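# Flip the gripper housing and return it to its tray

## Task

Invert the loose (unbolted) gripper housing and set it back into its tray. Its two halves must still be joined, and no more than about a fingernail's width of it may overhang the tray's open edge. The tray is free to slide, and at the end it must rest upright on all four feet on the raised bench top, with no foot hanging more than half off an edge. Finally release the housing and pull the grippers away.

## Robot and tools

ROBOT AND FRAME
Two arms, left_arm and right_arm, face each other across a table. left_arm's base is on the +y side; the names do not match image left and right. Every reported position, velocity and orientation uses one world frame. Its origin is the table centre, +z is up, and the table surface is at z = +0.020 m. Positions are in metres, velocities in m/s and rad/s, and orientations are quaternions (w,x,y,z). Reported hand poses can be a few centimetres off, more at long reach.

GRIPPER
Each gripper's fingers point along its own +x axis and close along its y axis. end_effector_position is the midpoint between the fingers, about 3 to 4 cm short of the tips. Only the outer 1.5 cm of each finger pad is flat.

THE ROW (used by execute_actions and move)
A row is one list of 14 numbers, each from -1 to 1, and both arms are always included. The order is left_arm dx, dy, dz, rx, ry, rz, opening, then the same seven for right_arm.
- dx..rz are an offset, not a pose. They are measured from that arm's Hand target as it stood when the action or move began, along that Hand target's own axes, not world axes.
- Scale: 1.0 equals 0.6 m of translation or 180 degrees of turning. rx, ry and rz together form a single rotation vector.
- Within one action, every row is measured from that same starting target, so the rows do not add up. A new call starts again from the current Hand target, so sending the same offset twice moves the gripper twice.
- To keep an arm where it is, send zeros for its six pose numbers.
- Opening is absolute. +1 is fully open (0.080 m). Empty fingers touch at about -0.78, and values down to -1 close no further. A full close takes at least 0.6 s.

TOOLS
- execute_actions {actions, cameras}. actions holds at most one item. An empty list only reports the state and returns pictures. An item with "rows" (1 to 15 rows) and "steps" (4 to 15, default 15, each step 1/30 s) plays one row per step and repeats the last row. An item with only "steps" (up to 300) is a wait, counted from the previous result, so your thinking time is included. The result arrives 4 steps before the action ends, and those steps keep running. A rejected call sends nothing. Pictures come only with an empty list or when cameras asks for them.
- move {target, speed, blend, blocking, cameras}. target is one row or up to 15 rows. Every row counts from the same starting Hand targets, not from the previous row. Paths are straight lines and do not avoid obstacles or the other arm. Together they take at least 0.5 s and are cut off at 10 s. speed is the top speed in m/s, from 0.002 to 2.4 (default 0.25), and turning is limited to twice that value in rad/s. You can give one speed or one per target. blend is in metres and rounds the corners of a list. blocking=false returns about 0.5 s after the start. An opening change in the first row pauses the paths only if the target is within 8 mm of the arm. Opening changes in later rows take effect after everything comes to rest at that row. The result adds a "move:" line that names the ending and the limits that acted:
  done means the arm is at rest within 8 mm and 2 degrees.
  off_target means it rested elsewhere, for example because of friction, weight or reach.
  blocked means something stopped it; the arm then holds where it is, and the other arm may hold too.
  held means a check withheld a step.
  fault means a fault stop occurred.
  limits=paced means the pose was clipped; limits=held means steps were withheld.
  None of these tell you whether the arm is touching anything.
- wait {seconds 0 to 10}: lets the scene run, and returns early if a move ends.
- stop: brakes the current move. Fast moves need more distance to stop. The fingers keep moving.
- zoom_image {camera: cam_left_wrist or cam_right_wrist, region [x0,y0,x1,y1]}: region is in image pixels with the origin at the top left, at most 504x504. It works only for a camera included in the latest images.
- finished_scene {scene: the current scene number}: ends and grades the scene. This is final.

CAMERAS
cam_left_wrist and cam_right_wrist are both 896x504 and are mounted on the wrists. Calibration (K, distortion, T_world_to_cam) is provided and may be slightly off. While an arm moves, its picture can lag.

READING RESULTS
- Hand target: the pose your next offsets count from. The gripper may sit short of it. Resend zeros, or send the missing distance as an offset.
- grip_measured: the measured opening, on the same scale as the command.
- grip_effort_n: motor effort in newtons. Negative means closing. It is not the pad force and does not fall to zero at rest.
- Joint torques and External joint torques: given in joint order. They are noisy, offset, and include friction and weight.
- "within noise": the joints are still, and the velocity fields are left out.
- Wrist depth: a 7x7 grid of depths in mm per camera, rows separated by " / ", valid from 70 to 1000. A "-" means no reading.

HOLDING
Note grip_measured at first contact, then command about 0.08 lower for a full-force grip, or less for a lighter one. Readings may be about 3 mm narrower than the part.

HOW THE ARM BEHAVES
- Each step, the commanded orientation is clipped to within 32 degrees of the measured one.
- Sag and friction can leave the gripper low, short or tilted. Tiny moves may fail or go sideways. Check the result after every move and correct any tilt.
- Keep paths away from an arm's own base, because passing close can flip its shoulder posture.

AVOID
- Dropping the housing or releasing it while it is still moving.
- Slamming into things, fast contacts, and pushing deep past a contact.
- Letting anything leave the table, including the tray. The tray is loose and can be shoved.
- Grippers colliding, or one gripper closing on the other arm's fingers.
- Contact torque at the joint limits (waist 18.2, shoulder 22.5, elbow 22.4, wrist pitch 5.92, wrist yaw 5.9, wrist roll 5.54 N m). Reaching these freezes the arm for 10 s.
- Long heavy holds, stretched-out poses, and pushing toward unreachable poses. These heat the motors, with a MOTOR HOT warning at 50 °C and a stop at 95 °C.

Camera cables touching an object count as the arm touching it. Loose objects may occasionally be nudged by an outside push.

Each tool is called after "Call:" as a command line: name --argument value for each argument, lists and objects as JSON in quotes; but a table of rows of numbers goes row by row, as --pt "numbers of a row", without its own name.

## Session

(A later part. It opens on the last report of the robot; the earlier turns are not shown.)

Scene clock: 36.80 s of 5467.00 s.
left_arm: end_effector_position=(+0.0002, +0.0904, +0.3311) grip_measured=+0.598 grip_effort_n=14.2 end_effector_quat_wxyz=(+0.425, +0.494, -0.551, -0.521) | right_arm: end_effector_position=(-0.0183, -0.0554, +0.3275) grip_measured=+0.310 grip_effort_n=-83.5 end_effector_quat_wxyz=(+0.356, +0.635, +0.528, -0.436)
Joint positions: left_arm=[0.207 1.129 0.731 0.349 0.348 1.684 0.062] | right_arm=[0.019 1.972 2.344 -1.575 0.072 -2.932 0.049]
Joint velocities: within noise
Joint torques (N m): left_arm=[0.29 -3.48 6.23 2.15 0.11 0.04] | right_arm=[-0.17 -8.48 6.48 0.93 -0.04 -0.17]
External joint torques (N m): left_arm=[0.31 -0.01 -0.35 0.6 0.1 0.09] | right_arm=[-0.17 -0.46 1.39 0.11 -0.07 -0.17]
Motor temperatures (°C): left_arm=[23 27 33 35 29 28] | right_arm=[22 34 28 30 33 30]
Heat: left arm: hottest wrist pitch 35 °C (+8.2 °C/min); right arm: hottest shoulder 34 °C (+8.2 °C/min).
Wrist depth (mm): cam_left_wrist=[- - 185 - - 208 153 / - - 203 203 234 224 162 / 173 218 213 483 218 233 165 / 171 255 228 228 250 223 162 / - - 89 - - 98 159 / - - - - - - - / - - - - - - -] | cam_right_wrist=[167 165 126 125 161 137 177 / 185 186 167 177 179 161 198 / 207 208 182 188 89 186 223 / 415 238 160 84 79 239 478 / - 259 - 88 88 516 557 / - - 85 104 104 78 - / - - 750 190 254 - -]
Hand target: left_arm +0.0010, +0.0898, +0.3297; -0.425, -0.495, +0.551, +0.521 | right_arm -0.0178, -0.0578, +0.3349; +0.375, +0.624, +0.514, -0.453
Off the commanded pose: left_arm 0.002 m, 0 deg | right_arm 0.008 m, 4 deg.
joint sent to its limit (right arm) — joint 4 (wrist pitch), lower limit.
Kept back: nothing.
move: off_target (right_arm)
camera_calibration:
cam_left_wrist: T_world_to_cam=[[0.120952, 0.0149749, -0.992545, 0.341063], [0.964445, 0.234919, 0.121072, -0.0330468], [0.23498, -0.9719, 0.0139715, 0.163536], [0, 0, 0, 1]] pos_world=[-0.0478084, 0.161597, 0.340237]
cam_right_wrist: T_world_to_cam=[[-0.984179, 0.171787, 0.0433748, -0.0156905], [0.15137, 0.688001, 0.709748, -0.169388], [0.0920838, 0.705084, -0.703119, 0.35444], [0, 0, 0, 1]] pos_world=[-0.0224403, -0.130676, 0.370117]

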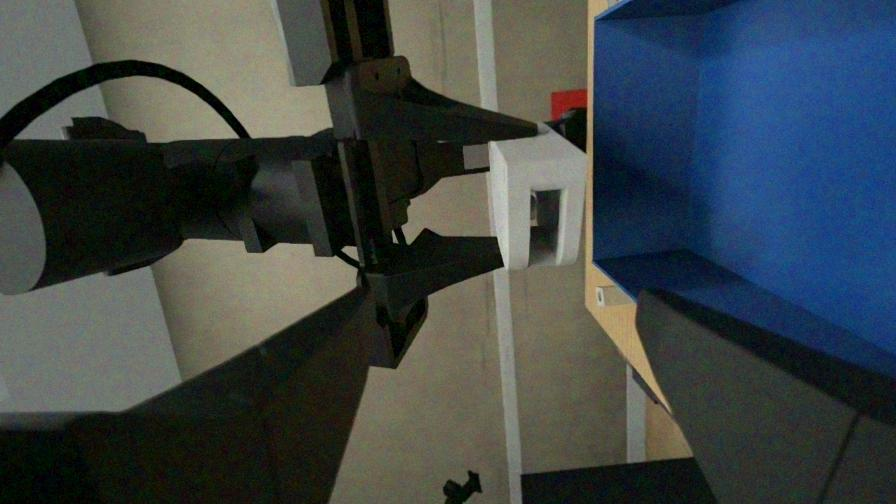

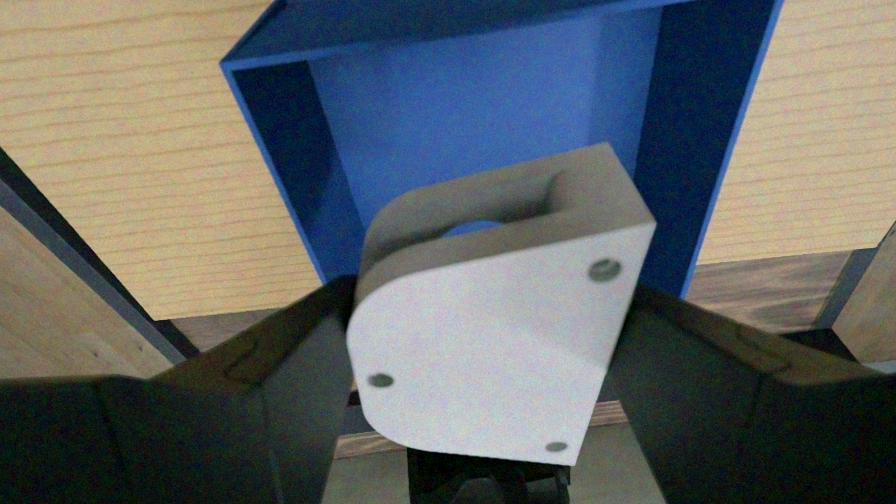

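Call:
move --pt "0.02 -0.0243 0.0098 -0.031 0 0 0.6 0 0 0 0 0 0 0.24" --pt "0.125 -0.0243 0.0098 -0.031 0 0 0.6 0 0 0 0 0 0 0.24" --speed 0.12 --blend 0.01

Scene clock: 38.53 s of 5467.00 s.
left_arm: end_effector_position=(-0.0138, +0.0199, +0.3046) grip_measured=+0.598 grip_effort_n=14.7 end_effector_quat_wxyz=(+0.443, +0.478, -0.522, -0.550) | right_arm: end_effector_position=(-0.0183, -0.0554, +0.3275) grip_measured=+0.310 grip_effort_n=-83.5 end_effector_quat_wxyz=(+0.356, +0.635, +0.528, -0.436)
Joint positions: left_arm=[0.112 1.445 0.857 0.523 0.253 1.59 0.062] | right_arm=[0.019 1.972 2.344 -1.575 0.072 -2.932 0.049]
Joint velocities: within noise
Joint torques (N m): left_arm=[-0.17 -5.25 8.6 2.16 -0.07 -0.25] | right_arm=[-0.19 -8.48 6.46 0.93 -0.04 -0.17]
External joint torques (N m): left_arm=[-0.19 0.25 2.19 0.57 -0.08 -0.2] | right_arm=[-0.16 -0.42 1.36 0.12 -0.08 -0.17]
Motor temperatures (°C): left_arm=[23 27 33 35 29 28] | right_arm=[22 35 28 30 33 30]
Heat: left arm: hottest wrist pitch 35 °C (+7.8 °C/min); right arm: hottest shoulder 35 °C (+9.3 °C/min).
Wrist depth (mm): cam_left_wrist=[104 123 - - - 158 121 / - - 139 - 168 164 126 / 145 135 116 120 175 171 127 / 143 145 204 88 180 181 127 / - 148 97 128 105 98 128 / - - 81 - 178 - - / - - - - - 82 -] | cam_right_wrist=[168 166 126 125 160 137 177 / 185 186 167 177 179 161 198 / 207 209 182 188 89 186 222 / 415 237 160 84 79 238 484 / - 259 - 88 88 519 561 / - - 85 104 104 78 - / - - 741 181 193 - -]
Hand target: left_arm -0.0145, +0.0170, +0.3111; +0.448, +0.473, -0.525, -0.547 | right_arm -0.0178, -0.0578, +0.3349; +0.375, +0.624, +0.514, -0.453
Off the commanded pose: left_arm 0.007 m, 1 deg | right_arm 0.008 m, 4 deg.
joint sent to its limit (right arm) — joint 4 (wrist pitch), lower limit.
Kept back: nothing.
move: off_target (right_arm)
camera_calibration:
cam_left_wrist: T_world_to_cam=[[0.0315963, 0.0455661, -0.998462, 0.31753], [0.970455, 0.237677, 0.0415567, 0.0243853], [0.239205, -0.970275, -0.0367101, 0.114233], [0, 0, 0, 1]] pos_world=[-0.0610225, 0.0905726, 0.320221]
cam_right_wrist: T_world_to_cam=[[-0.984179, 0.171787, 0.0433748, -0.0156905], [0.15137, 0.688001, 0.709748, -0.169388], [0.0920838, 0.705084, -0.703119, 0.35444], [0, 0, 0, 1]] pos_world=[-0.0224403, -0.130676, 0.370117]

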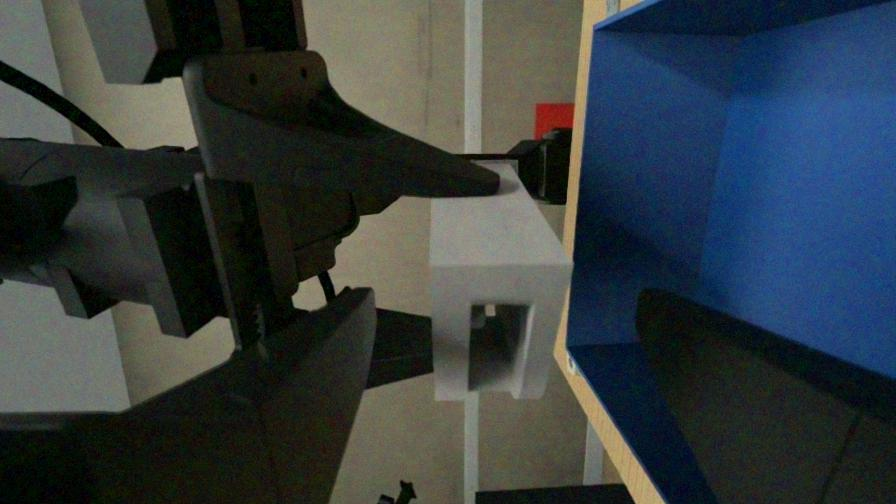

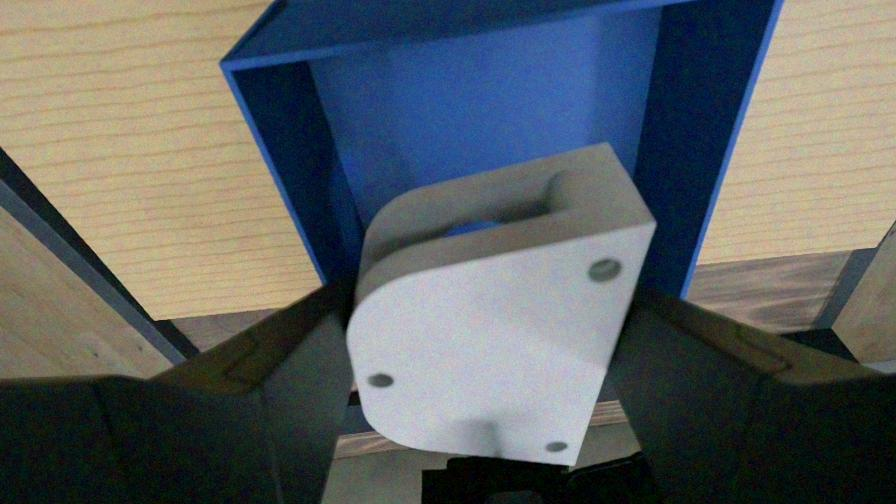

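Call:
move --pt "0 0.006 0 0 0 0 0.6 0 0 0 0 0 0 0.24" --pt "0 0.006 0 0 0 0 -0.05 0 0 0 0 0 0 0.24" --pt "0 0.006 0 0 0 0 -0.18 0 0 0 0 0 0 0.24" --pt "0 0.006 0 0 0 0 -0.3 0 0 0 0 0 0 0.24" --speed 0.1

Scene clock: 42.47 s of 5467.00 s.
left_arm: end_effector_position=(-0.0137, +0.0188, +0.3079) grip_measured=-0.230 grip_effort_n=-83.5 end_effector_quat_wxyz=(+0.444, +0.478, -0.523, -0.549) | right_arm: end_effector_position=(-0.0186, -0.0556, +0.3278) grip_measured=+0.310 grip_effort_n=-83.5 end_effector_quat_wxyz=(+0.355, +0.635, +0.529, -0.436)
Joint positions: left_arm=[0.112 1.445 0.869 0.513 0.253 1.59 0.025] | right_arm=[0.019 1.971 2.344 -1.575 0.071 -2.932 0.049]
Joint velocities: within noise
Joint torques (N m): left_arm=[-0.21 -5.86 8.51 1.77 -0.05 -0.24] | right_arm=[-0.16 -8.4 6.48 0.94 0.02 -0.17]
External joint torques (N m): left_arm=[-0.19 -0.35 2.09 0.18 -0.06 -0.19] | right_arm=[-0.19 -0.42 1.44 0.15 -0.01 -0.17]
Motor temperatures (°C): left_arm=[23 27 33 35 29 28] | right_arm=[22 36 29 30 33 30]
Heat: left arm: hottest wrist pitch 35 °C (+7.1 °C/min); right arm: hottest shoulder 36 °C (+9.9 °C/min).
Wrist depth (mm): cam_left_wrist=[- 121 - - - 157 130 / - 109 139 - 168 164 136 / 145 133 115 118 174 171 126 / 142 139 180 87 178 180 131 / - 151 165 91 90 178 132 / - - - - - - 127 / - - - - - - -] | cam_right_wrist=[168 165 125 123 161 135 178 / 186 186 168 178 179 158 198 / 207 209 169 189 88 185 223 / 414 237 161 83 79 240 481 / - 261 - 88 88 525 - / - - 85 104 104 78 - / - - 745 115 126 - -]
Hand target: left_arm -0.0146, +0.0169, +0.3148; +0.448, +0.473, -0.525, -0.547 | right_arm -0.0178, -0.0578, +0.3350; +0.375, +0.624, +0.514, -0.453
Off the commanded pose: left_arm 0.007 m, 1 deg | right_arm 0.008 m, 4 deg.
joint sent to its limit (right arm) — joint 4 (wrist pitch), lower limit.
Kept back: nothing.
move: off_target (right_arm)
camera_calibration:
cam_left_wrist: T_world_to_cam=[[0.0317505, 0.0437476, -0.998538, 0.320958], [0.970452, 0.237739, 0.0412732, 0.0245028], [0.239197, -0.970343, -0.0349066, 0.112682], [0, 0, 0, 1]] pos_world=[-0.0609225, 0.0894734, 0.323411]
cam_right_wrist: T_world_to_cam=[[-0.984222, 0.171131, 0.0449667, -0.0165286], [0.151988, 0.687553, 0.71005, -0.169515], [0.0905947, 0.705681, -0.702714, 0.354634], [0, 0, 0, 1]] pos_world=[-0.0226314, -0.130879, 0.370314]

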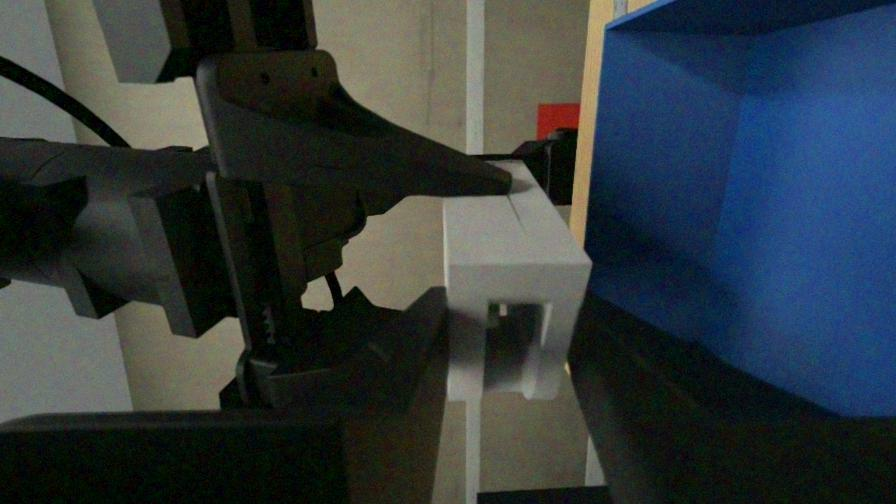

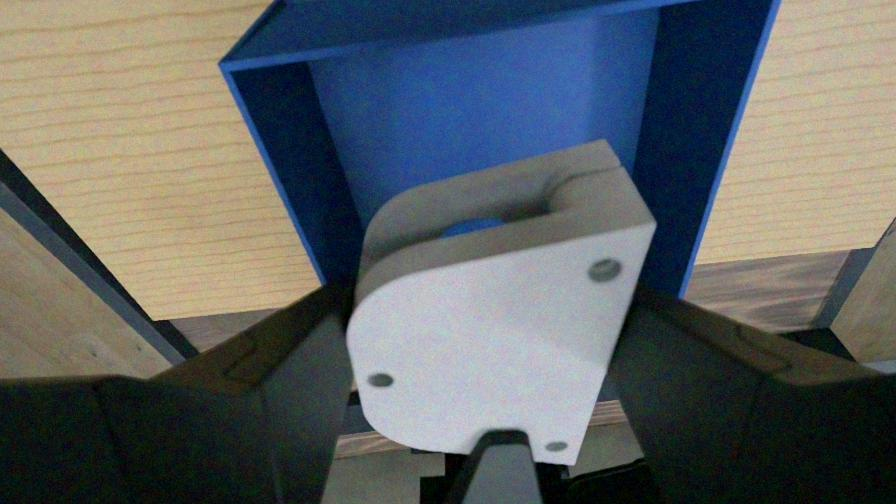

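Call:
move --pt "0 0 0 0 0 0 -0.3 0 0 0 0 0 0 0.6" --pt "0 0 0 0 0 0 -0.3 -0.12 0 0 0 0 0 0.6" --pt "0 0 0 0 0 0 -0.3 -0.12 0 0.25 0 0 0 0.6" --speed '[0.1,0.1,0.25]' --blend '[0,0.02,0]'

Scene clock: 45.23 s of 5467.00 s.
left_arm: end_effector_position=(-0.0136, +0.0188, +0.3076) grip_measured=-0.230 grip_effort_n=-83.5 end_effector_quat_wxyz=(+0.443, +0.478, -0.522, -0.550) | right_arm: end_effector_position=(-0.0492, -0.2174, +0.3571) grip_measured=+0.597 grip_effort_n=11.9 end_effector_quat_wxyz=(+0.332, +0.637, +0.551, -0.424)
Joint positions: left_arm=[0.112 1.445 0.87 0.51 0.252 1.59 0.025] | right_arm=[0.192 1.343 1.768 -1.575 0.118 -2.779 0.062]
Joint velocities: within noise
Joint torques (N m): left_arm=[-0.16 -5.85 8.47 1.91 -0.03 -0.24] | right_arm=[0.4 -3.73 4.67 1.03 0.18 0.14]
External joint torques (N m): left_arm=[-0.11 -0.35 2.08 0.33 -0.05 -0.19] | right_arm=[0.41 -0.37 -0.33 0.14 0.12 0.14]
Motor temperatures (°C): left_arm=[23 27 33 35 29 28] | right_arm=[22 36 29 30 33 30]
Heat: left arm: hottest wrist pitch 35 °C (+6.6 °C/min); right arm: hottest shoulder 36 °C (+9.3 °C/min).
Wrist depth (mm): cam_left_wrist=[- - - - - 157 129 / 249 303 300 - 167 164 134 / - 365 315 151 173 171 130 / - - 338 87 177 180 130 / - - - 90 90 187 131 / - - - - - - 126 / - - - - - - -] | cam_right_wrist=[195 198 200 205 210 214 222 / 218 218 225 229 234 240 388 / 252 249 256 262 269 276 - / 488 288 286 278 296 325 - / - - 252 342 298 - - / - - 284 380 763 - - / - - - 243 - - -]
Hand target: left_arm -0.0145, +0.0169, +0.3147; +0.448, +0.473, -0.525, -0.547 | right_arm -0.0493, -0.2197, +0.3572; +0.375, +0.624, +0.514, -0.453
Off the commanded pose: left_arm 0.007 m, 1 deg | right_arm 0.002 m, 7 deg.
joint sent to its limit (right arm) — joint 4 (wrist pitch), lower limit.
Kept back: nothing.
move: off_target (right_arm)
camera_calibration:
cam_left_wrist: T_world_to_cam=[[0.0315823, 0.045577, -0.998461, 0.320575], [0.97038, 0.237983, 0.0415573, 0.0244186], [0.239511, -0.970199, -0.036711, 0.113166], [0, 0, 0, 1]] pos_world=[-0.0609242, 0.0893715, 0.323221]
cam_right_wrist: T_world_to_cam=[[-0.985098, 0.153429, 0.0777312, -0.0358961], [0.159321, 0.643714, 0.748498, -0.0973125], [0.064805, 0.749728, -0.658565, 0.4848], [0, 0, 0, 1]] pos_world=[-0.0512747, -0.295319, 0.394901]

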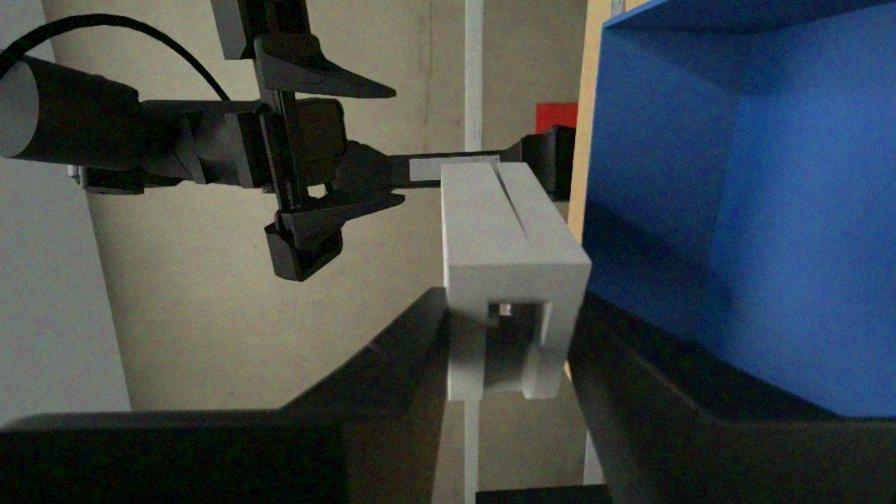

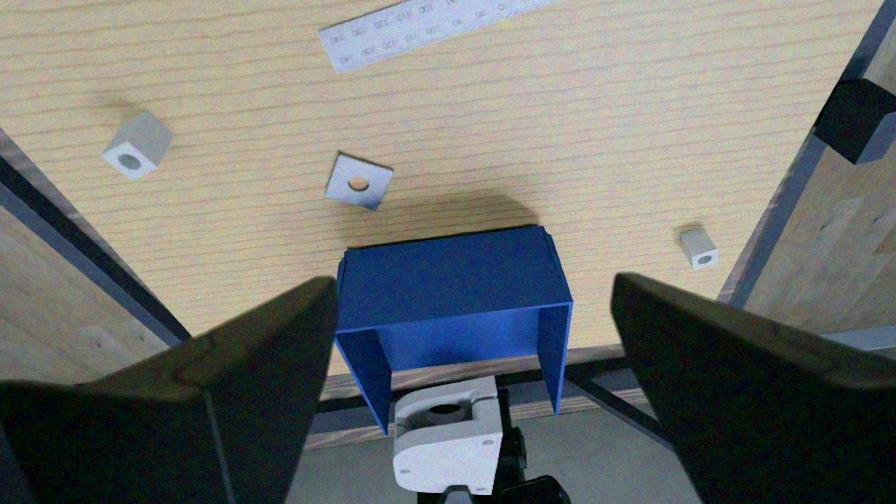

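Call:
zoom_image --camera "cam_right_wrist" --region '[330, 340, 610, 504]'

Call:
zoom_image --camera "cam_left_wrist" --region '[380, 140, 660, 420]'

Scaled by 1.800.

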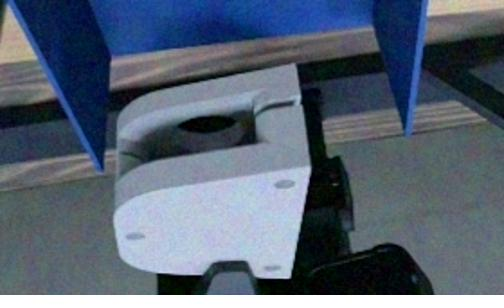

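Scaled by 1.800.

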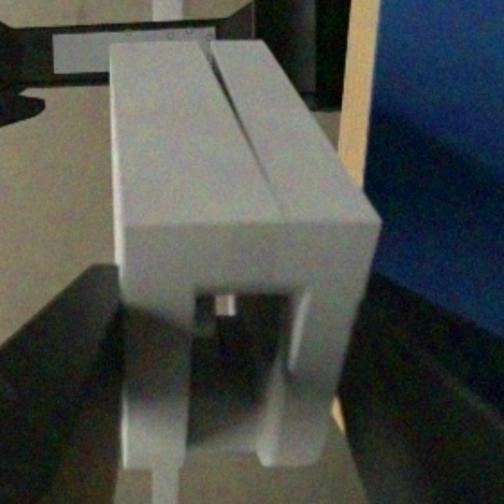

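Call:
move --pt "0 0.1 0 0 0 0 -0.3 0 0 0 0 0 0 0.6" --pt "-0.261 0.104 0.014 0 0 0 -0.3 0 0 0 0 0 0 -0.85" --pt "-0.261 0.104 0.014 -0.5 0 0 -0.3 0 0 0 0 0 0 -0.85" --pt "-0.261 0.104 0.014 -1 0 0 -0.3 0 0 0 0 0 0 -0.85" --speed '[0.12,0.25,0.5,0.5]' --blend '[0.02,0.02,0,0]'

Scene clock: 52.03 s of 5467.00 s.
left_arm: end_effector_position=(+0.0001, +0.1683, +0.3838) grip_measured=-0.230 grip_effort_n=-83.5 end_effector_quat_wxyz=(+0.476, -0.445, +0.548, -0.525) | right_arm: end_effector_position=(-0.0492, -0.2174, +0.3568) grip_measured=-0.794 grip_effort_n=-83.5 end_effector_quat_wxyz=(+0.332, +0.637, +0.551, -0.424)
Joint positions: left_arm=[0.311 0.803 0.817 -0.075 0.454 -1.54 0.025] | right_arm=[0.192 1.343 1.767 -1.575 0.118 -2.779 0]
Joint velocities: within noise
Joint torques (N m): left_arm=[0.34 -2.81 5.77 2.15 0.06 -0.14] | right_arm=[0.39 -3.8 4.78 1.03 0.18 0.12]
External joint torques (N m): left_arm=[0.34 -1.47 -0.6 0.6 0.05 -0.19] | right_arm=[0.38 -0.47 -0.16 0.17 0.12 0.12]
Motor temperatures (°C): left_arm=[23 27 33 36 29 28] | right_arm=[22 36 29 29 33 30]
Heat: left arm: hottest wrist pitch 36 °C (+6.9 °C/min); right arm: hottest shoulder 36 °C (+8.1 °C/min).
Wrist depth (mm): cam_left_wrist=[202 261 585 629 584 - - / 195 264 492 - 439 - - / 201 267 345 135 - - - / 206 255 458 87 761 - - / 214 247 422 90 90 - - / 226 276 - - - - - / - - - - - - -] | cam_right_wrist=[195 198 200 205 210 213 222 / 217 218 225 230 234 239 387 / 251 249 255 262 269 274 - / 493 286 288 282 302 325 - / - 355 335 - 365 684 - / - - - - - - - / - - - - - - -]
Hand target: left_arm +0.0002, +0.1699, +0.3844; +0.474, -0.448, +0.547, -0.525 | right_arm -0.0493, -0.2197, +0.3573; +0.375, +0.624, +0.514, -0.453
Off the commanded pose: left_arm 0.002 m, 0 deg | right_arm 0.002 m, 7 deg.
joint sent to its limit (right arm) — joint 4 (wrist pitch), lower limit.
Kept back: nothing.
move: off_target (right_arm); blend cut to 0 m at target 2; target 2's new opening was sent with right_arm's hand 0.002 m and 7 deg from that target
camera_calibration:
cam_left_wrist: T_world_to_cam=[[-0.0357763, -0.0625396, 0.997401, -0.358466], [-0.855184, 0.518321, 0.00182502, -0.0595094], [-0.517088, -0.852896, -0.0720264, 0.251681], [0, 0, 0, 1]] pos_world=[0.0664252, 0.223085, 0.37577]
cam_right_wrist: T_world_to_cam=[[-0.985053, 0.153765, 0.0776383, -0.0357447], [0.159515, 0.644188, 0.748049, -0.0968397], [0.0650098, 0.749252, -0.659086, 0.484744], [0, 0, 0, 1]] pos_world=[-0.0512762, -0.295317, 0.394704]

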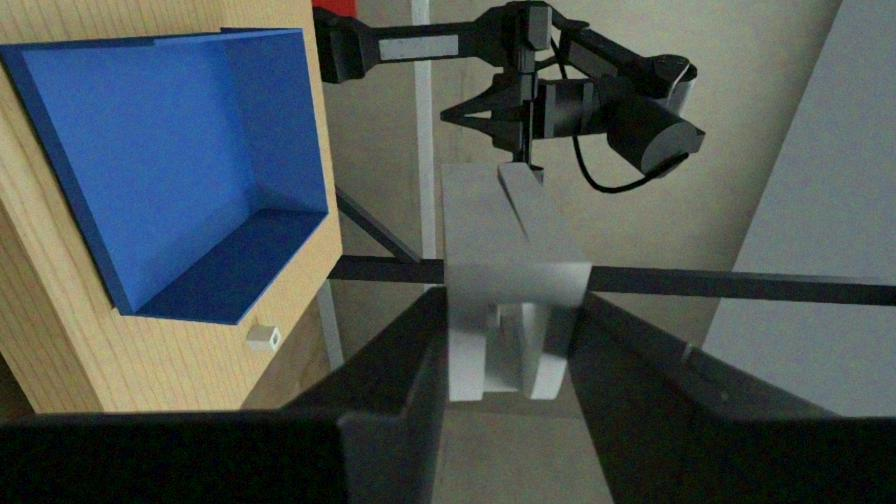

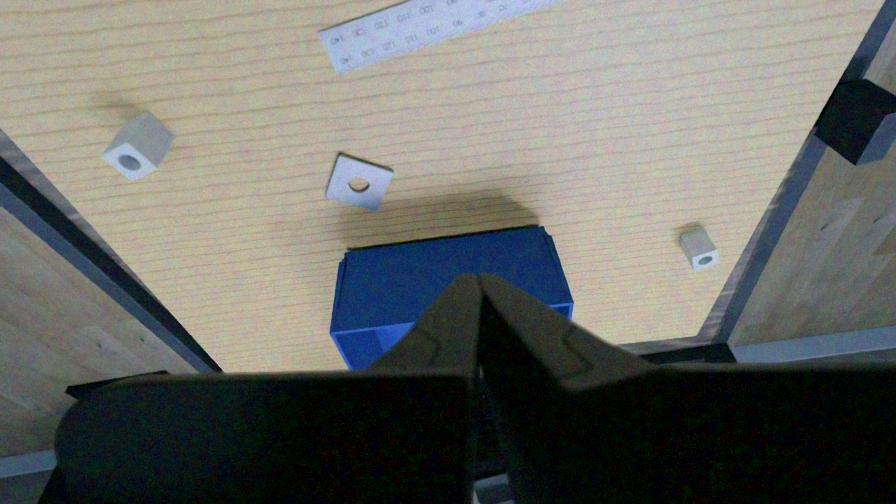

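Call:
move --pt "0.189 0.081 0.002 0 -0.028 0.106 -0.3 0 0 0 0 0 0 -0.85" --pt "0.2225 0.155 0.006 0 -0.028 0.106 -0.3 0 0 0 0 0 0 -0.85" --speed '[0.2,0.12]' --blend '[0.02,0]'

Scene clock: 54.33 s of 5467.00 s.
left_arm: end_effector_position=(-0.0146, +0.0421, +0.2870) grip_measured=-0.230 grip_effort_n=-83.5 end_effector_quat_wxyz=(+0.577, -0.375, +0.593, -0.419) | right_arm: end_effector_position=(-0.0492, -0.2174, +0.3568) grip_measured=-0.794 grip_effort_n=-83.5 end_effector_quat_wxyz=(+0.332, +0.637, +0.551, -0.424)
Joint positions: left_arm=[0.062 1.357 0.987 -0.01 0.102 -1.513 0.025] | right_arm=[0.192 1.343 1.767 -1.575 0.118 -2.779 0]
Joint velocities: within noise
Joint torques (N m): left_arm=[-0.16 -5.35 6.01 2.17 -0.08 0.11] | right_arm=[0.39 -3.79 4.78 1.03 0.18 0.12]
External joint torques (N m): left_arm=[-0.1 -0.23 -0.63 0.56 -0.1 0.06] | right_arm=[0.38 -0.54 -0.15 0.14 0.12 0.12]
Motor temperatures (°C): left_arm=[23 27 34 36 28 28] | right_arm=[22 35 29 29 33 30]
Heat: left arm: hottest wrist pitch 36 °C (+6.6 °C/min); right arm: hottest shoulder 35 °C (+6.6 °C/min).
Wrist depth (mm): cam_left_wrist=[93 110 148 214 - - 427 / - 104 136 188 491 - 281 / - 103 144 182 - - 255 / - 104 146 94 - - 282 / - 104 144 90 90 - 299 / 104 110 - 165 - - - / - - - - - - -] | cam_right_wrist=[194 197 200 206 209 214 222 / 216 218 225 228 234 241 386 / 252 249 254 261 269 276 - / 491 287 286 281 302 323 - / - 353 335 - 363 690 - / - - - - - - - / - - - - - - -]
Hand target: left_arm -0.0155, +0.0419, +0.2853; +0.577, -0.374, +0.592, -0.419 | right_arm -0.0493, -0.2196, +0.3573; +0.375, +0.624, +0.514, -0.453
Off the commanded pose: left_arm 0.002 m, 0 deg | right_arm 0.002 m, 7 deg.
joint sent to its limit (right arm) — joint 4 (wrist pitch), lower limit.
Kept back: nothing.
move: off_target (right_arm)
camera_calibration:
cam_left_wrist: T_world_to_cam=[[-0.0606671, -0.378677, 0.923538, -0.236218], [-0.901134, 0.418695, 0.112481, -0.0346883], [-0.429275, -0.825408, -0.36664, 0.214238], [0, 0, 0, 1]] pos_world=[0.0463774, 0.101907, 0.300607]
cam_right_wrist: T_world_to_cam=[[-0.985053, 0.153765, 0.0776383, -0.0357447], [0.159515, 0.644188, 0.748049, -0.0968397], [0.0650098, 0.749252, -0.659086, 0.484744], [0, 0, 0, 1]] pos_world=[-0.0512762, -0.295317, 0.394704]

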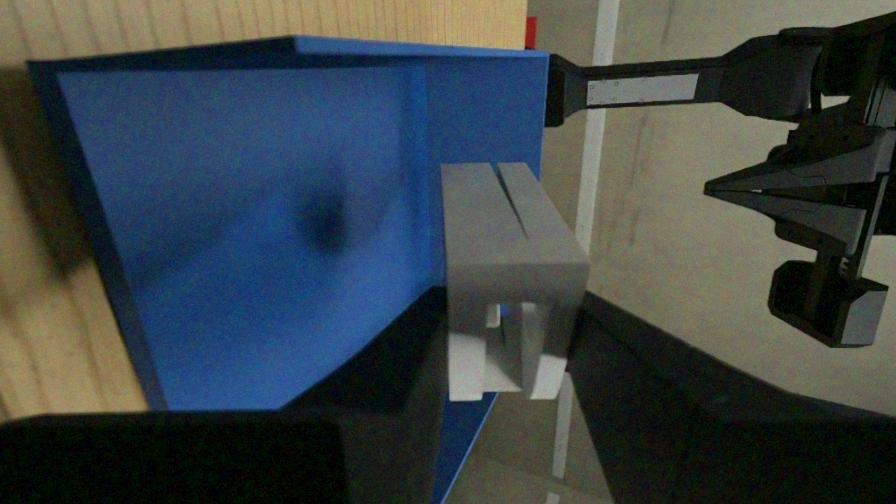

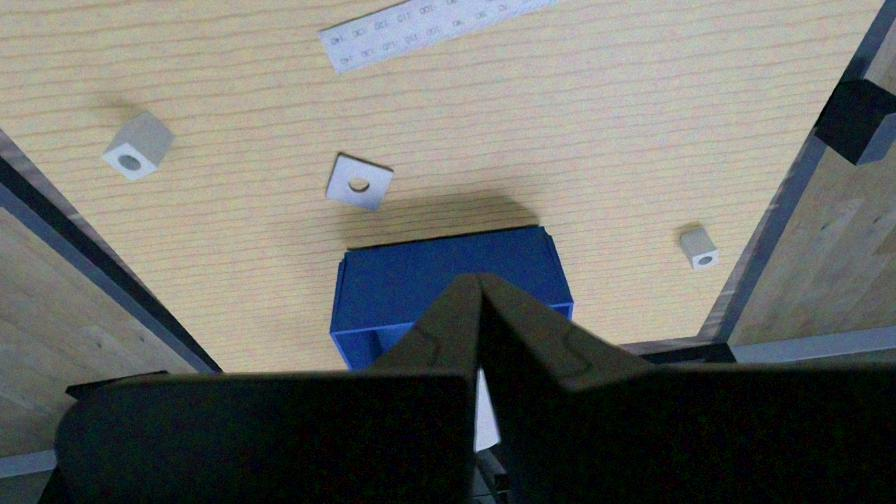

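Call:
move --target '[0.0136,0.034,-0.001,0,0,0,-0.3,0,0,0,0,0,0,-0.85]' --speed 0.06

Scene clock: 55.30 s of 5467.00 s.
left_arm: end_effector_position=(-0.0148, +0.0419, +0.2662) grip_measured=-0.230 grip_effort_n=-83.5 end_effector_quat_wxyz=(+0.576, -0.376, +0.592, -0.420) | right_arm: end_effector_position=(-0.0492, -0.2174, +0.3568) grip_measured=-0.794 grip_effort_n=-83.5 end_effector_quat_wxyz=(+0.332, +0.637, +0.551, -0.424)
Joint positions: left_arm=[0.061 1.373 0.913 0.082 0.102 -1.513 0.025] | right_arm=[0.192 1.343 1.767 -1.575 0.118 -2.779 0]
Joint velocities: within noise
Joint torques (N m): left_arm=[-0.18 -5.25 5.73 2.2 -0.09 0.1] | right_arm=[0.38 -3.79 4.79 1.03 0.18 0.13]
External joint torques (N m): left_arm=[-0.13 -0.11 -0.85 0.6 -0.1 0.06] | right_arm=[0.37 -0.51 -0.15 0.16 0.12 0.13]
Motor temperatures (°C): left_arm=[23 27 34 36 28 28] | right_arm=[22 35 29 29 33 30]
Heat: left arm: hottest wrist pitch 36 °C (+6.5 °C/min); right arm: hottest shoulder 35 °C (+6.5 °C/min).
Wrist depth (mm): cam_left_wrist=[- 86 121 182 - - 443 / - 83 107 172 180 - 442 / - - 110 145 193 - 257 / 82 85 116 94 - - 299 / - 91 111 90 90 - 310 / - 94 - 163 111 - - / - - - 147 - - -] | cam_right_wrist=[195 197 200 206 209 213 221 / 217 218 225 229 235 240 388 / 251 250 255 262 270 276 - / 493 288 286 281 301 325 - / - 356 334 - 364 680 - / - - - - - - - / - - - - - - -]
Hand target: left_arm -0.0157, +0.0418, +0.2632; +0.578, -0.374, +0.592, -0.419 | right_arm -0.0493, -0.2196, +0.3573; +0.375, +0.624, +0.514, -0.453
Off the commanded pose: left_arm 0.003 m, 0 deg | right_arm 0.002 m, 7 deg.
joint sent to its limit (right arm) — joint 4 (wrist pitch), lower limit.
Kept back: nothing.
move: off_target (right_arm)
camera_calibration:
cam_left_wrist: T_world_to_cam=[[-0.0610569, -0.376247, 0.924505, -0.217438], [-0.90115, 0.419049, 0.111026, -0.0320104], [-0.429186, -0.826339, -0.364641, 0.205736], [0, 0, 0, 1]] pos_world=[0.046177, 0.101611, 0.279597]
cam_right_wrist: T_world_to_cam=[[-0.985053, 0.153765, 0.0776383, -0.0357447], [0.159515, 0.644188, 0.748049, -0.0968397], [0.0650098, 0.749252, -0.659086, 0.484744], [0, 0, 0, 1]] pos_world=[-0.0512762, -0.295317, 0.394704]

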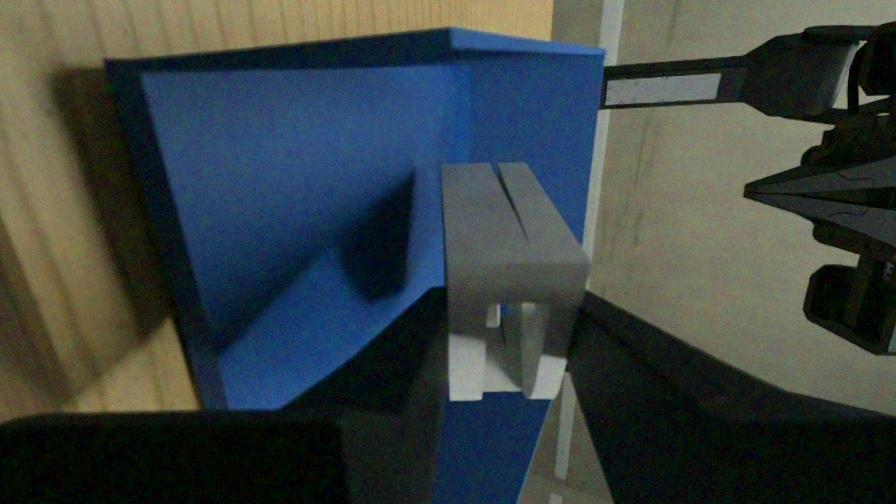

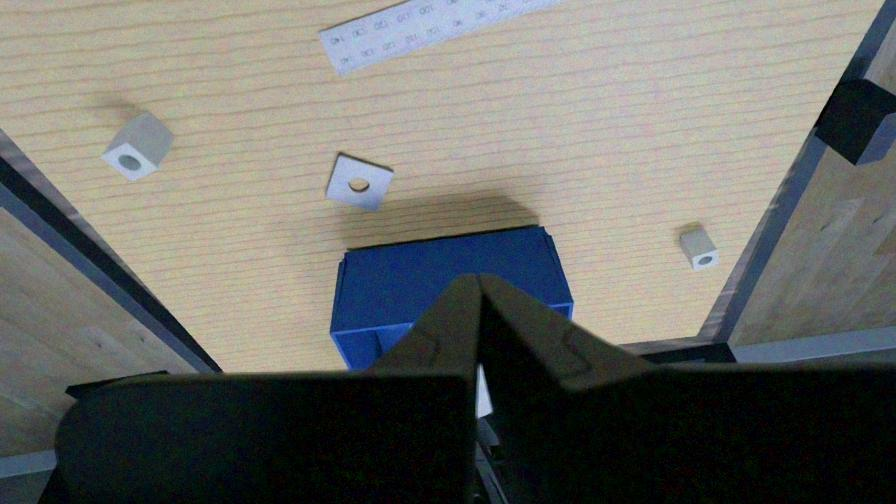

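Call:
move --target '[0.0049,0.0124,0,0,0,0,-0.3,0,0,0,0,0,0,-0.85]' --speed 0.03 --cameras '[]'

Call:
move --target '[0.0024,0.0062,0,0,0,0,-0.3,0,0,0,0,0,0,-0.85]' --speed 0.03 --cameras '["cam_left_wrist"]'

Scene clock: 56.30 s of 5467.00 s.
left_arm: end_effector_position=(-0.0148, +0.0419, +0.2584) grip_measured=-0.230 grip_effort_n=-83.5 end_effector_quat_wxyz=(+0.576, -0.376, +0.592, -0.420) | right_arm: end_effector_position=(-0.0492, -0.2174, +0.3568) grip_measured=-0.794 grip_effort_n=-83.5 end_effector_quat_wxyz=(+0.332, +0.637, +0.551, -0.424)
Joint positions: left_arm=[0.061 1.38 0.887 0.116 0.102 -1.513 0.025] | right_arm=[0.192 1.343 1.767 -1.575 0.118 -2.779 0]
Joint velocities: within noise
Joint torques (N m): left_arm=[-0.14 -5.14 5.62 2.2 -0.07 0.11] | right_arm=[0.38 -3.79 4.79 1.03 0.17 0.12]
External joint torques (N m): left_arm=[-0.08 -0.08 -0.78 0.65 -0.08 0.06] | right_arm=[0.39 -0.37 -0.22 0.16 0.11 0.12]
Motor temperatures (°C): left_arm=[23 27 33 36 28 28] | right_arm=[22 35 29 29 33 30]
Heat: left arm: hottest wrist pitch 36 °C (+6.4 °C/min); right arm: hottest shoulder 35 °C (+6.4 °C/min).
Wrist depth (mm): cam_left_wrist=[- 81 109 172 499 - 442 / - - 100 154 178 - 441 / - 79 94 135 188 - 258 / - 80 108 102 194 - 307 / - 87 105 90 90 - 310 / - 92 - 163 111 - - / - - - 147 147 - -] | cam_right_wrist=[195 197 200 205 210 214 221 / 217 219 224 229 233 241 387 / 252 249 254 261 268 276 - / 493 287 287 282 302 322 - / - 350 334 - 366 684 - / - - - - - - - / - - - - - - -]
Hand target: left_arm -0.0156, +0.0419, +0.2551; +0.578, -0.374, +0.592, -0.419 | right_arm -0.0493, -0.2196, +0.3573; +0.375, +0.624, +0.514, -0.453
Off the commanded pose: left_arm 0.003 m, 0 deg | right_arm 0.002 m, 7 deg.
joint sent to its limit (right arm) — joint 4 (wrist pitch), lower limit.
Kept back: nothing.
move: off_target (right_arm)
No camera images: "cameras" was empty.

Scene clock: 57.00 s of 5467.00 s.
left_arm: end_effector_position=(-0.0148, +0.0417, +0.2568) grip_measured=-0.230 grip_effort_n=-83.5 end_effector_quat_wxyz=(+0.575, -0.378, +0.590, -0.422) | right_arm: end_effector_position=(-0.0492, -0.2174, +0.3568) grip_measured=-0.794 grip_effort_n=-83.5 end_effector_quat_wxyz=(+0.332, +0.637, +0.551, -0.424)
Joint positions: left_arm=[0.061 1.382 0.876 0.136 0.102 -1.513 0.025] | right_arm=[0.192 1.343 1.767 -1.575 0.118 -2.779 0]
Joint velocities: within noise
Joint torques (N m): left_arm=[-0.14 -4.86 5.42 2.09 -0.05 0.12] | right_arm=[0.38 -3.79 4.79 1.03 0.17 0.12]
External joint torques (N m): left_arm=[-0.12 0.3 -1.12 0.49 -0.06 0.07] | right_arm=[0.36 -0.49 -0.17 0.14 0.12 0.12]
Motor temperatures (°C): left_arm=[23 27 33 36 28 28] | right_arm=[22 35 29 29 33 30]
Heat: left arm: hottest wrist pitch 36 °C (+6.3 °C/min); right arm: hottest shoulder 35 °C (+6.3 °C/min).
Wrist depth (mm): cam_left_wrist=[- 80 108 170 497 - 434 / - - 99 152 178 - 445 / - 77 93 135 188 - 259 / - 79 102 102 194 - 306 / - 85 104 90 90 - 312 / - 91 - 163 111 - - / - - - 147 147 - -] | cam_right_wrist=[195 198 200 206 209 213 221 / 217 218 225 229 234 240 389 / 250 249 254 263 269 274 - / 492 287 288 282 301 324 - / - 354 335 - 362 688 - / - - - - - - - / - - - - - - -]
Hand target: left_arm -0.0155, +0.0419, +0.2512; +0.578, -0.374, +0.592, -0.419 | right_arm -0.0493, -0.2196, +0.3573; +0.375, +0.624, +0.514, -0.453
Off the commanded pose: left_arm 0.006 m, 1 deg | right_arm 0.002 m, 7 deg.
joint sent to its limit (right arm) — joint 4 (wrist pitch), lower limit.
Kept back: nothing.
move: off_target (right_arm)
camera_calibration:
cam_left_wrist: T_world_to_cam=[[-0.0613762, -0.369571, 0.927173, -0.209766], [-0.901219, 0.419777, 0.107665, -0.0300474], [-0.428996, -0.828978, -0.358829, 0.200771], [0, 0, 0, 1]] pos_world=[0.046176, 0.101525, 0.269767]
Images, in order (width x height): cam_left_wrist 896x504.

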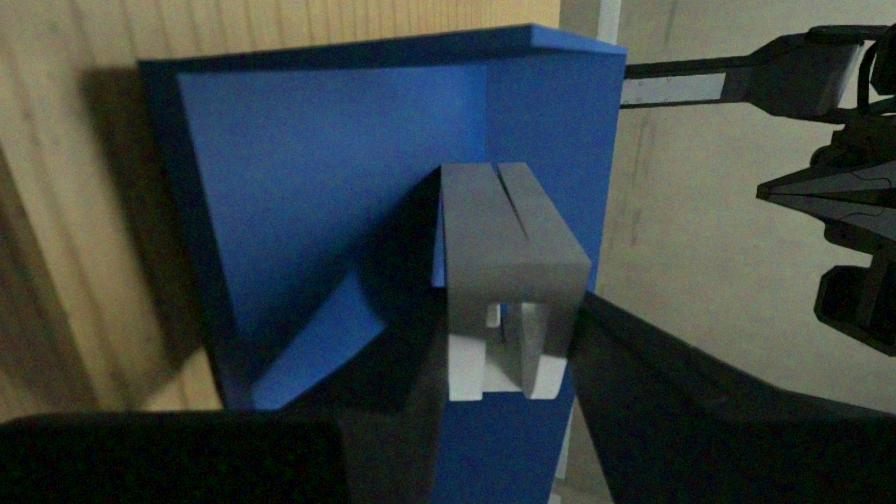

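Call:
move --pt "-0.0024 -0.0062 0 0 0 0 -0.3 0 0 0 0 0 0 -0.85" --pt "-0.0024 -0.0062 0 0 0 0 -0.17 0 0 0 0 0 0 -0.85" --pt "-0.0024 -0.0062 0 0 0 0 -0.08 0 0 0 0 0 0 -0.85" --pt "-0.0024 -0.0062 0 0 0 0 0.07 0 0 0 0 0 0 -0.85" --speed 0.03

Scene clock: 64.17 s of 5467.00 s.
left_arm: end_effector_position=(-0.0149, +0.0427, +0.2542) grip_measured=+0.067 grip_effort_n=14.7 end_effector_quat_wxyz=(+0.577, -0.374, +0.593, -0.418) | right_arm: end_effector_position=(-0.0492, -0.2174, +0.3568) grip_measured=-0.794 grip_effort_n=-83.5 end_effector_quat_wxyz=(+0.332, +0.637, +0.551, -0.424)
Joint positions: left_arm=[0.061 1.382 0.876 0.123 0.102 -1.513 0.038] | right_arm=[0.192 1.343 1.767 -1.575 0.118 -2.779 0]
Joint velocities: within noise
Joint torques (N m): left_arm=[-0.15 -5.4 7.09 1.77 -0.07 0.11] | right_arm=[0.37 -3.79 4.79 1.03 0.18 0.12]
External joint torques (N m): left_arm=[-0.16 -0.25 0.55 0.18 -0.07 0.07] | right_arm=[0.36 -0.42 -0.18 0.16 0.13 0.12]
Motor temperatures (°C): left_arm=[23 28 33 35 28 28] | right_arm=[22 35 29 29 33 29]
Heat: left arm: hottest wrist pitch 35 °C (+4.1 °C/min); right arm: hottest shoulder 35 °C (+6.1 °C/min).
Wrist depth (mm): cam_left_wrist=[- 77 104 162 304 - 457 / - - 94 144 177 - 447 / - 76 88 129 187 - 258 / - 78 103 97 196 - - / - 86 100 93 89 - - / - 84 - 126 114 - - / - - - 146 147 - -] | cam_right_wrist=[195 198 201 205 208 213 221 / 217 218 224 230 234 240 389 / 252 249 254 262 269 276 - / 492 289 287 283 302 322 - / - 355 333 - 363 690 - / - - - - - - - / - - - - - - -]
Hand target: left_arm -0.0155, +0.0418, +0.2552; +0.578, -0.374, +0.592, -0.419 | right_arm -0.0493, -0.2196, +0.3573; +0.375, +0.624, +0.514, -0.453
Off the commanded pose: left_arm 0.002 m, 0 deg | right_arm 0.002 m, 7 deg.
joint sent to its limit (right arm) — joint 4 (wrist pitch), lower limit.
Kept back: nothing.
move: off_target (right_arm)
camera_calibration:
cam_left_wrist: T_world_to_cam=[[-0.060765, -0.381527, 0.922358, -0.20525], [-0.901137, 0.418363, 0.113686, -0.0317778], [-0.429255, -0.824263, -0.36923, 0.203109], [0, 0, 0, 1]] pos_world=[0.0460773, 0.102401, 0.267921]
cam_right_wrist: T_world_to_cam=[[-0.985053, 0.153765, 0.0776383, -0.0357447], [0.159515, 0.644188, 0.748049, -0.0968397], [0.0650098, 0.749252, -0.659086, 0.484744], [0, 0, 0, 1]] pos_world=[-0.0512762, -0.295317, 0.394704]

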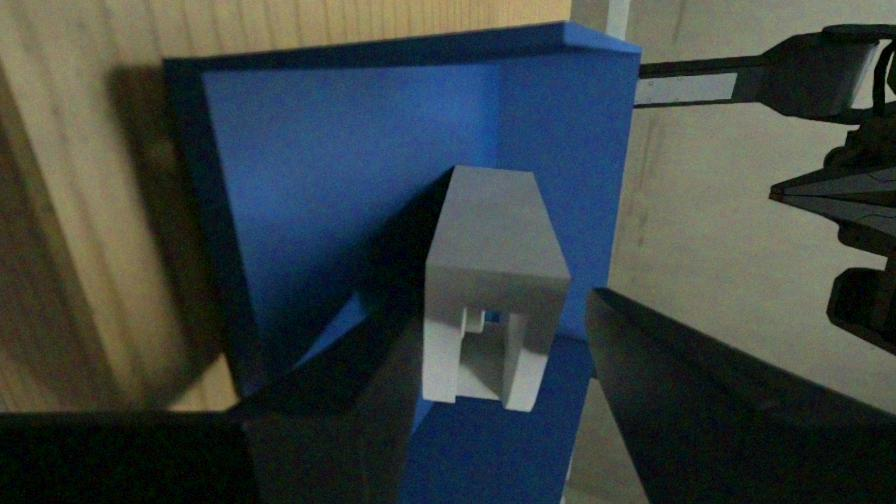

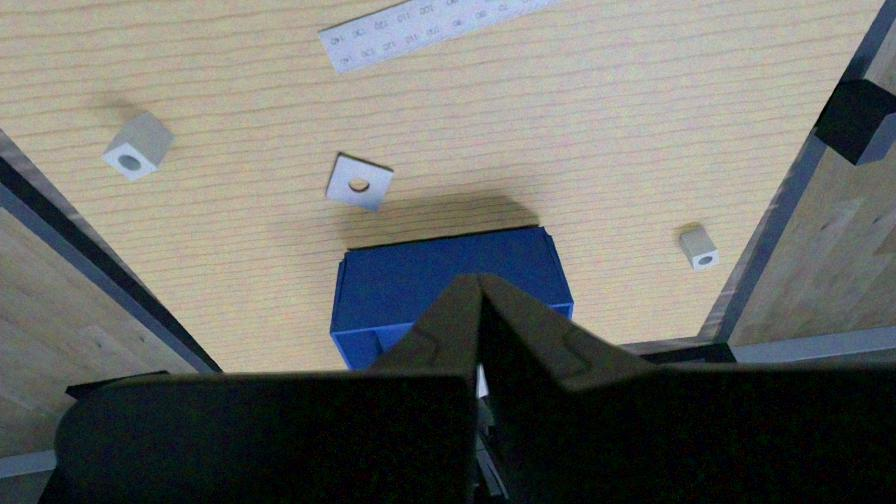

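Call:
move --target '[0,0,0,0,0,0,0.07,0.1317,-0.0057,-0.2588,0,0,0,-0.85]' --speed 0.2

Scene clock: 65.90 s of 5467.00 s.
left_arm: end_effector_position=(-0.0149, +0.0427, +0.2542) grip_measured=+0.068 grip_effort_n=15.1 end_effector_quat_wxyz=(+0.577, -0.374, +0.593, -0.418) | right_arm: end_effector_position=(-0.0203, -0.0524, +0.3284) grip_measured=-0.794 grip_effort_n=-83.5 end_effector_quat_wxyz=(+0.351, +0.638, +0.532, -0.432)
Joint positions: left_arm=[0.061 1.382 0.876 0.123 0.102 -1.513 0.038] | right_arm=[0.025 1.972 2.343 -1.56 0.075 -2.928 0]
Joint velocities: within noise
Joint torques (N m): left_arm=[-0.15 -5.36 7.08 1.77 -0.07 0.1] | right_arm=[-0.23 -6.71 6.71 1.34 -0.04 -0.16]
External joint torques (N m): left_arm=[-0.17 -0.17 0.53 0.17 -0.07 0.05] | right_arm=[-0.24 1.21 1.65 0.5 -0.07 -0.16]
Motor temperatures (°C): left_arm=[23 28 33 35 28 28] | right_arm=[22 35 29 29 33 29]
Heat: left arm: hottest wrist pitch 35 °C (+4.0 °C/min); right arm: hottest shoulder 35 °C (+6.0 °C/min).
Wrist depth (mm): cam_left_wrist=[- 77 104 162 304 - - / - - 94 145 177 396 324 / - 76 88 129 187 - 348 / - 79 104 97 195 - 120 / - 86 100 93 89 - - / - 84 - 126 114 - - / - - - 146 147 - -] | cam_right_wrist=[168 163 130 159 161 140 179 / 186 187 172 173 179 158 200 / 208 211 189 173 193 183 225 / 419 240 207 176 214 247 492 / - 515 266 - 535 566 569 / - - - - - - - / - - - - - - -]
Hand target: left_arm -0.0155, +0.0418, +0.2552; +0.578, -0.374, +0.592, -0.419 | right_arm -0.0198, -0.0500, +0.3299; +0.375, +0.624, +0.514, -0.453
Off the commanded pose: left_arm 0.002 m, 0 deg | right_arm 0.003 m, 4 deg.
joint sent to its limit (right arm) — joint 3 (elbow), upper limit, where the elbow is as straight as it goes.
Kept back: nothing.
move: off_target (right_arm)
camera_calibration:
cam_left_wrist: T_world_to_cam=[[-0.060765, -0.381527, 0.922358, -0.20525], [-0.901137, 0.418363, 0.113686, -0.0317778], [-0.429255, -0.824263, -0.36923, 0.203109], [0, 0, 0, 1]] pos_world=[0.0460773, 0.102401, 0.267921]
cam_right_wrist: T_world_to_cam=[[-0.984222, 0.170856, 0.0459903, -0.019042], [0.15127, 0.677696, 0.719615, -0.175566], [0.091783, 0.715218, -0.692849, 0.350333], [0, 0, 0, 1]] pos_world=[-0.0243383, -0.128331, 0.369943]

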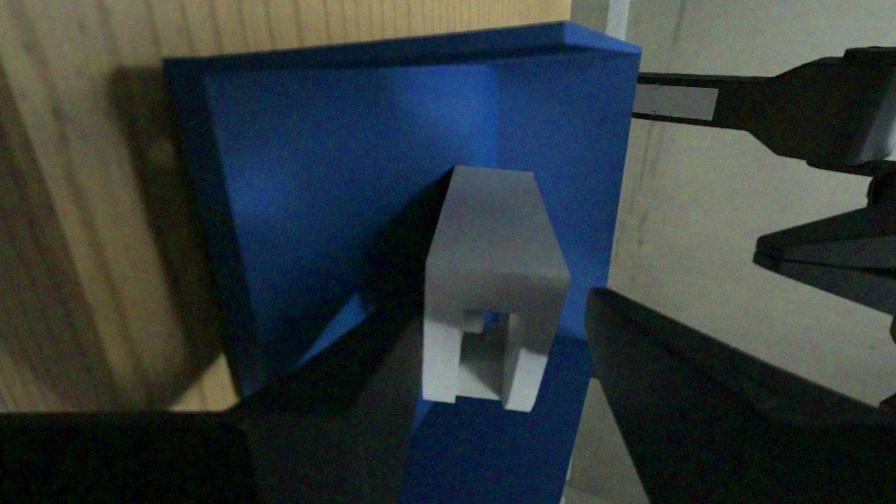

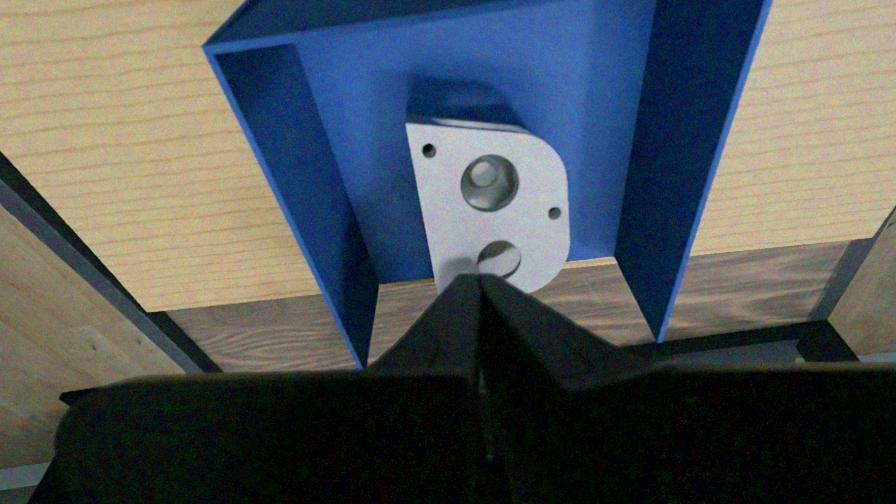

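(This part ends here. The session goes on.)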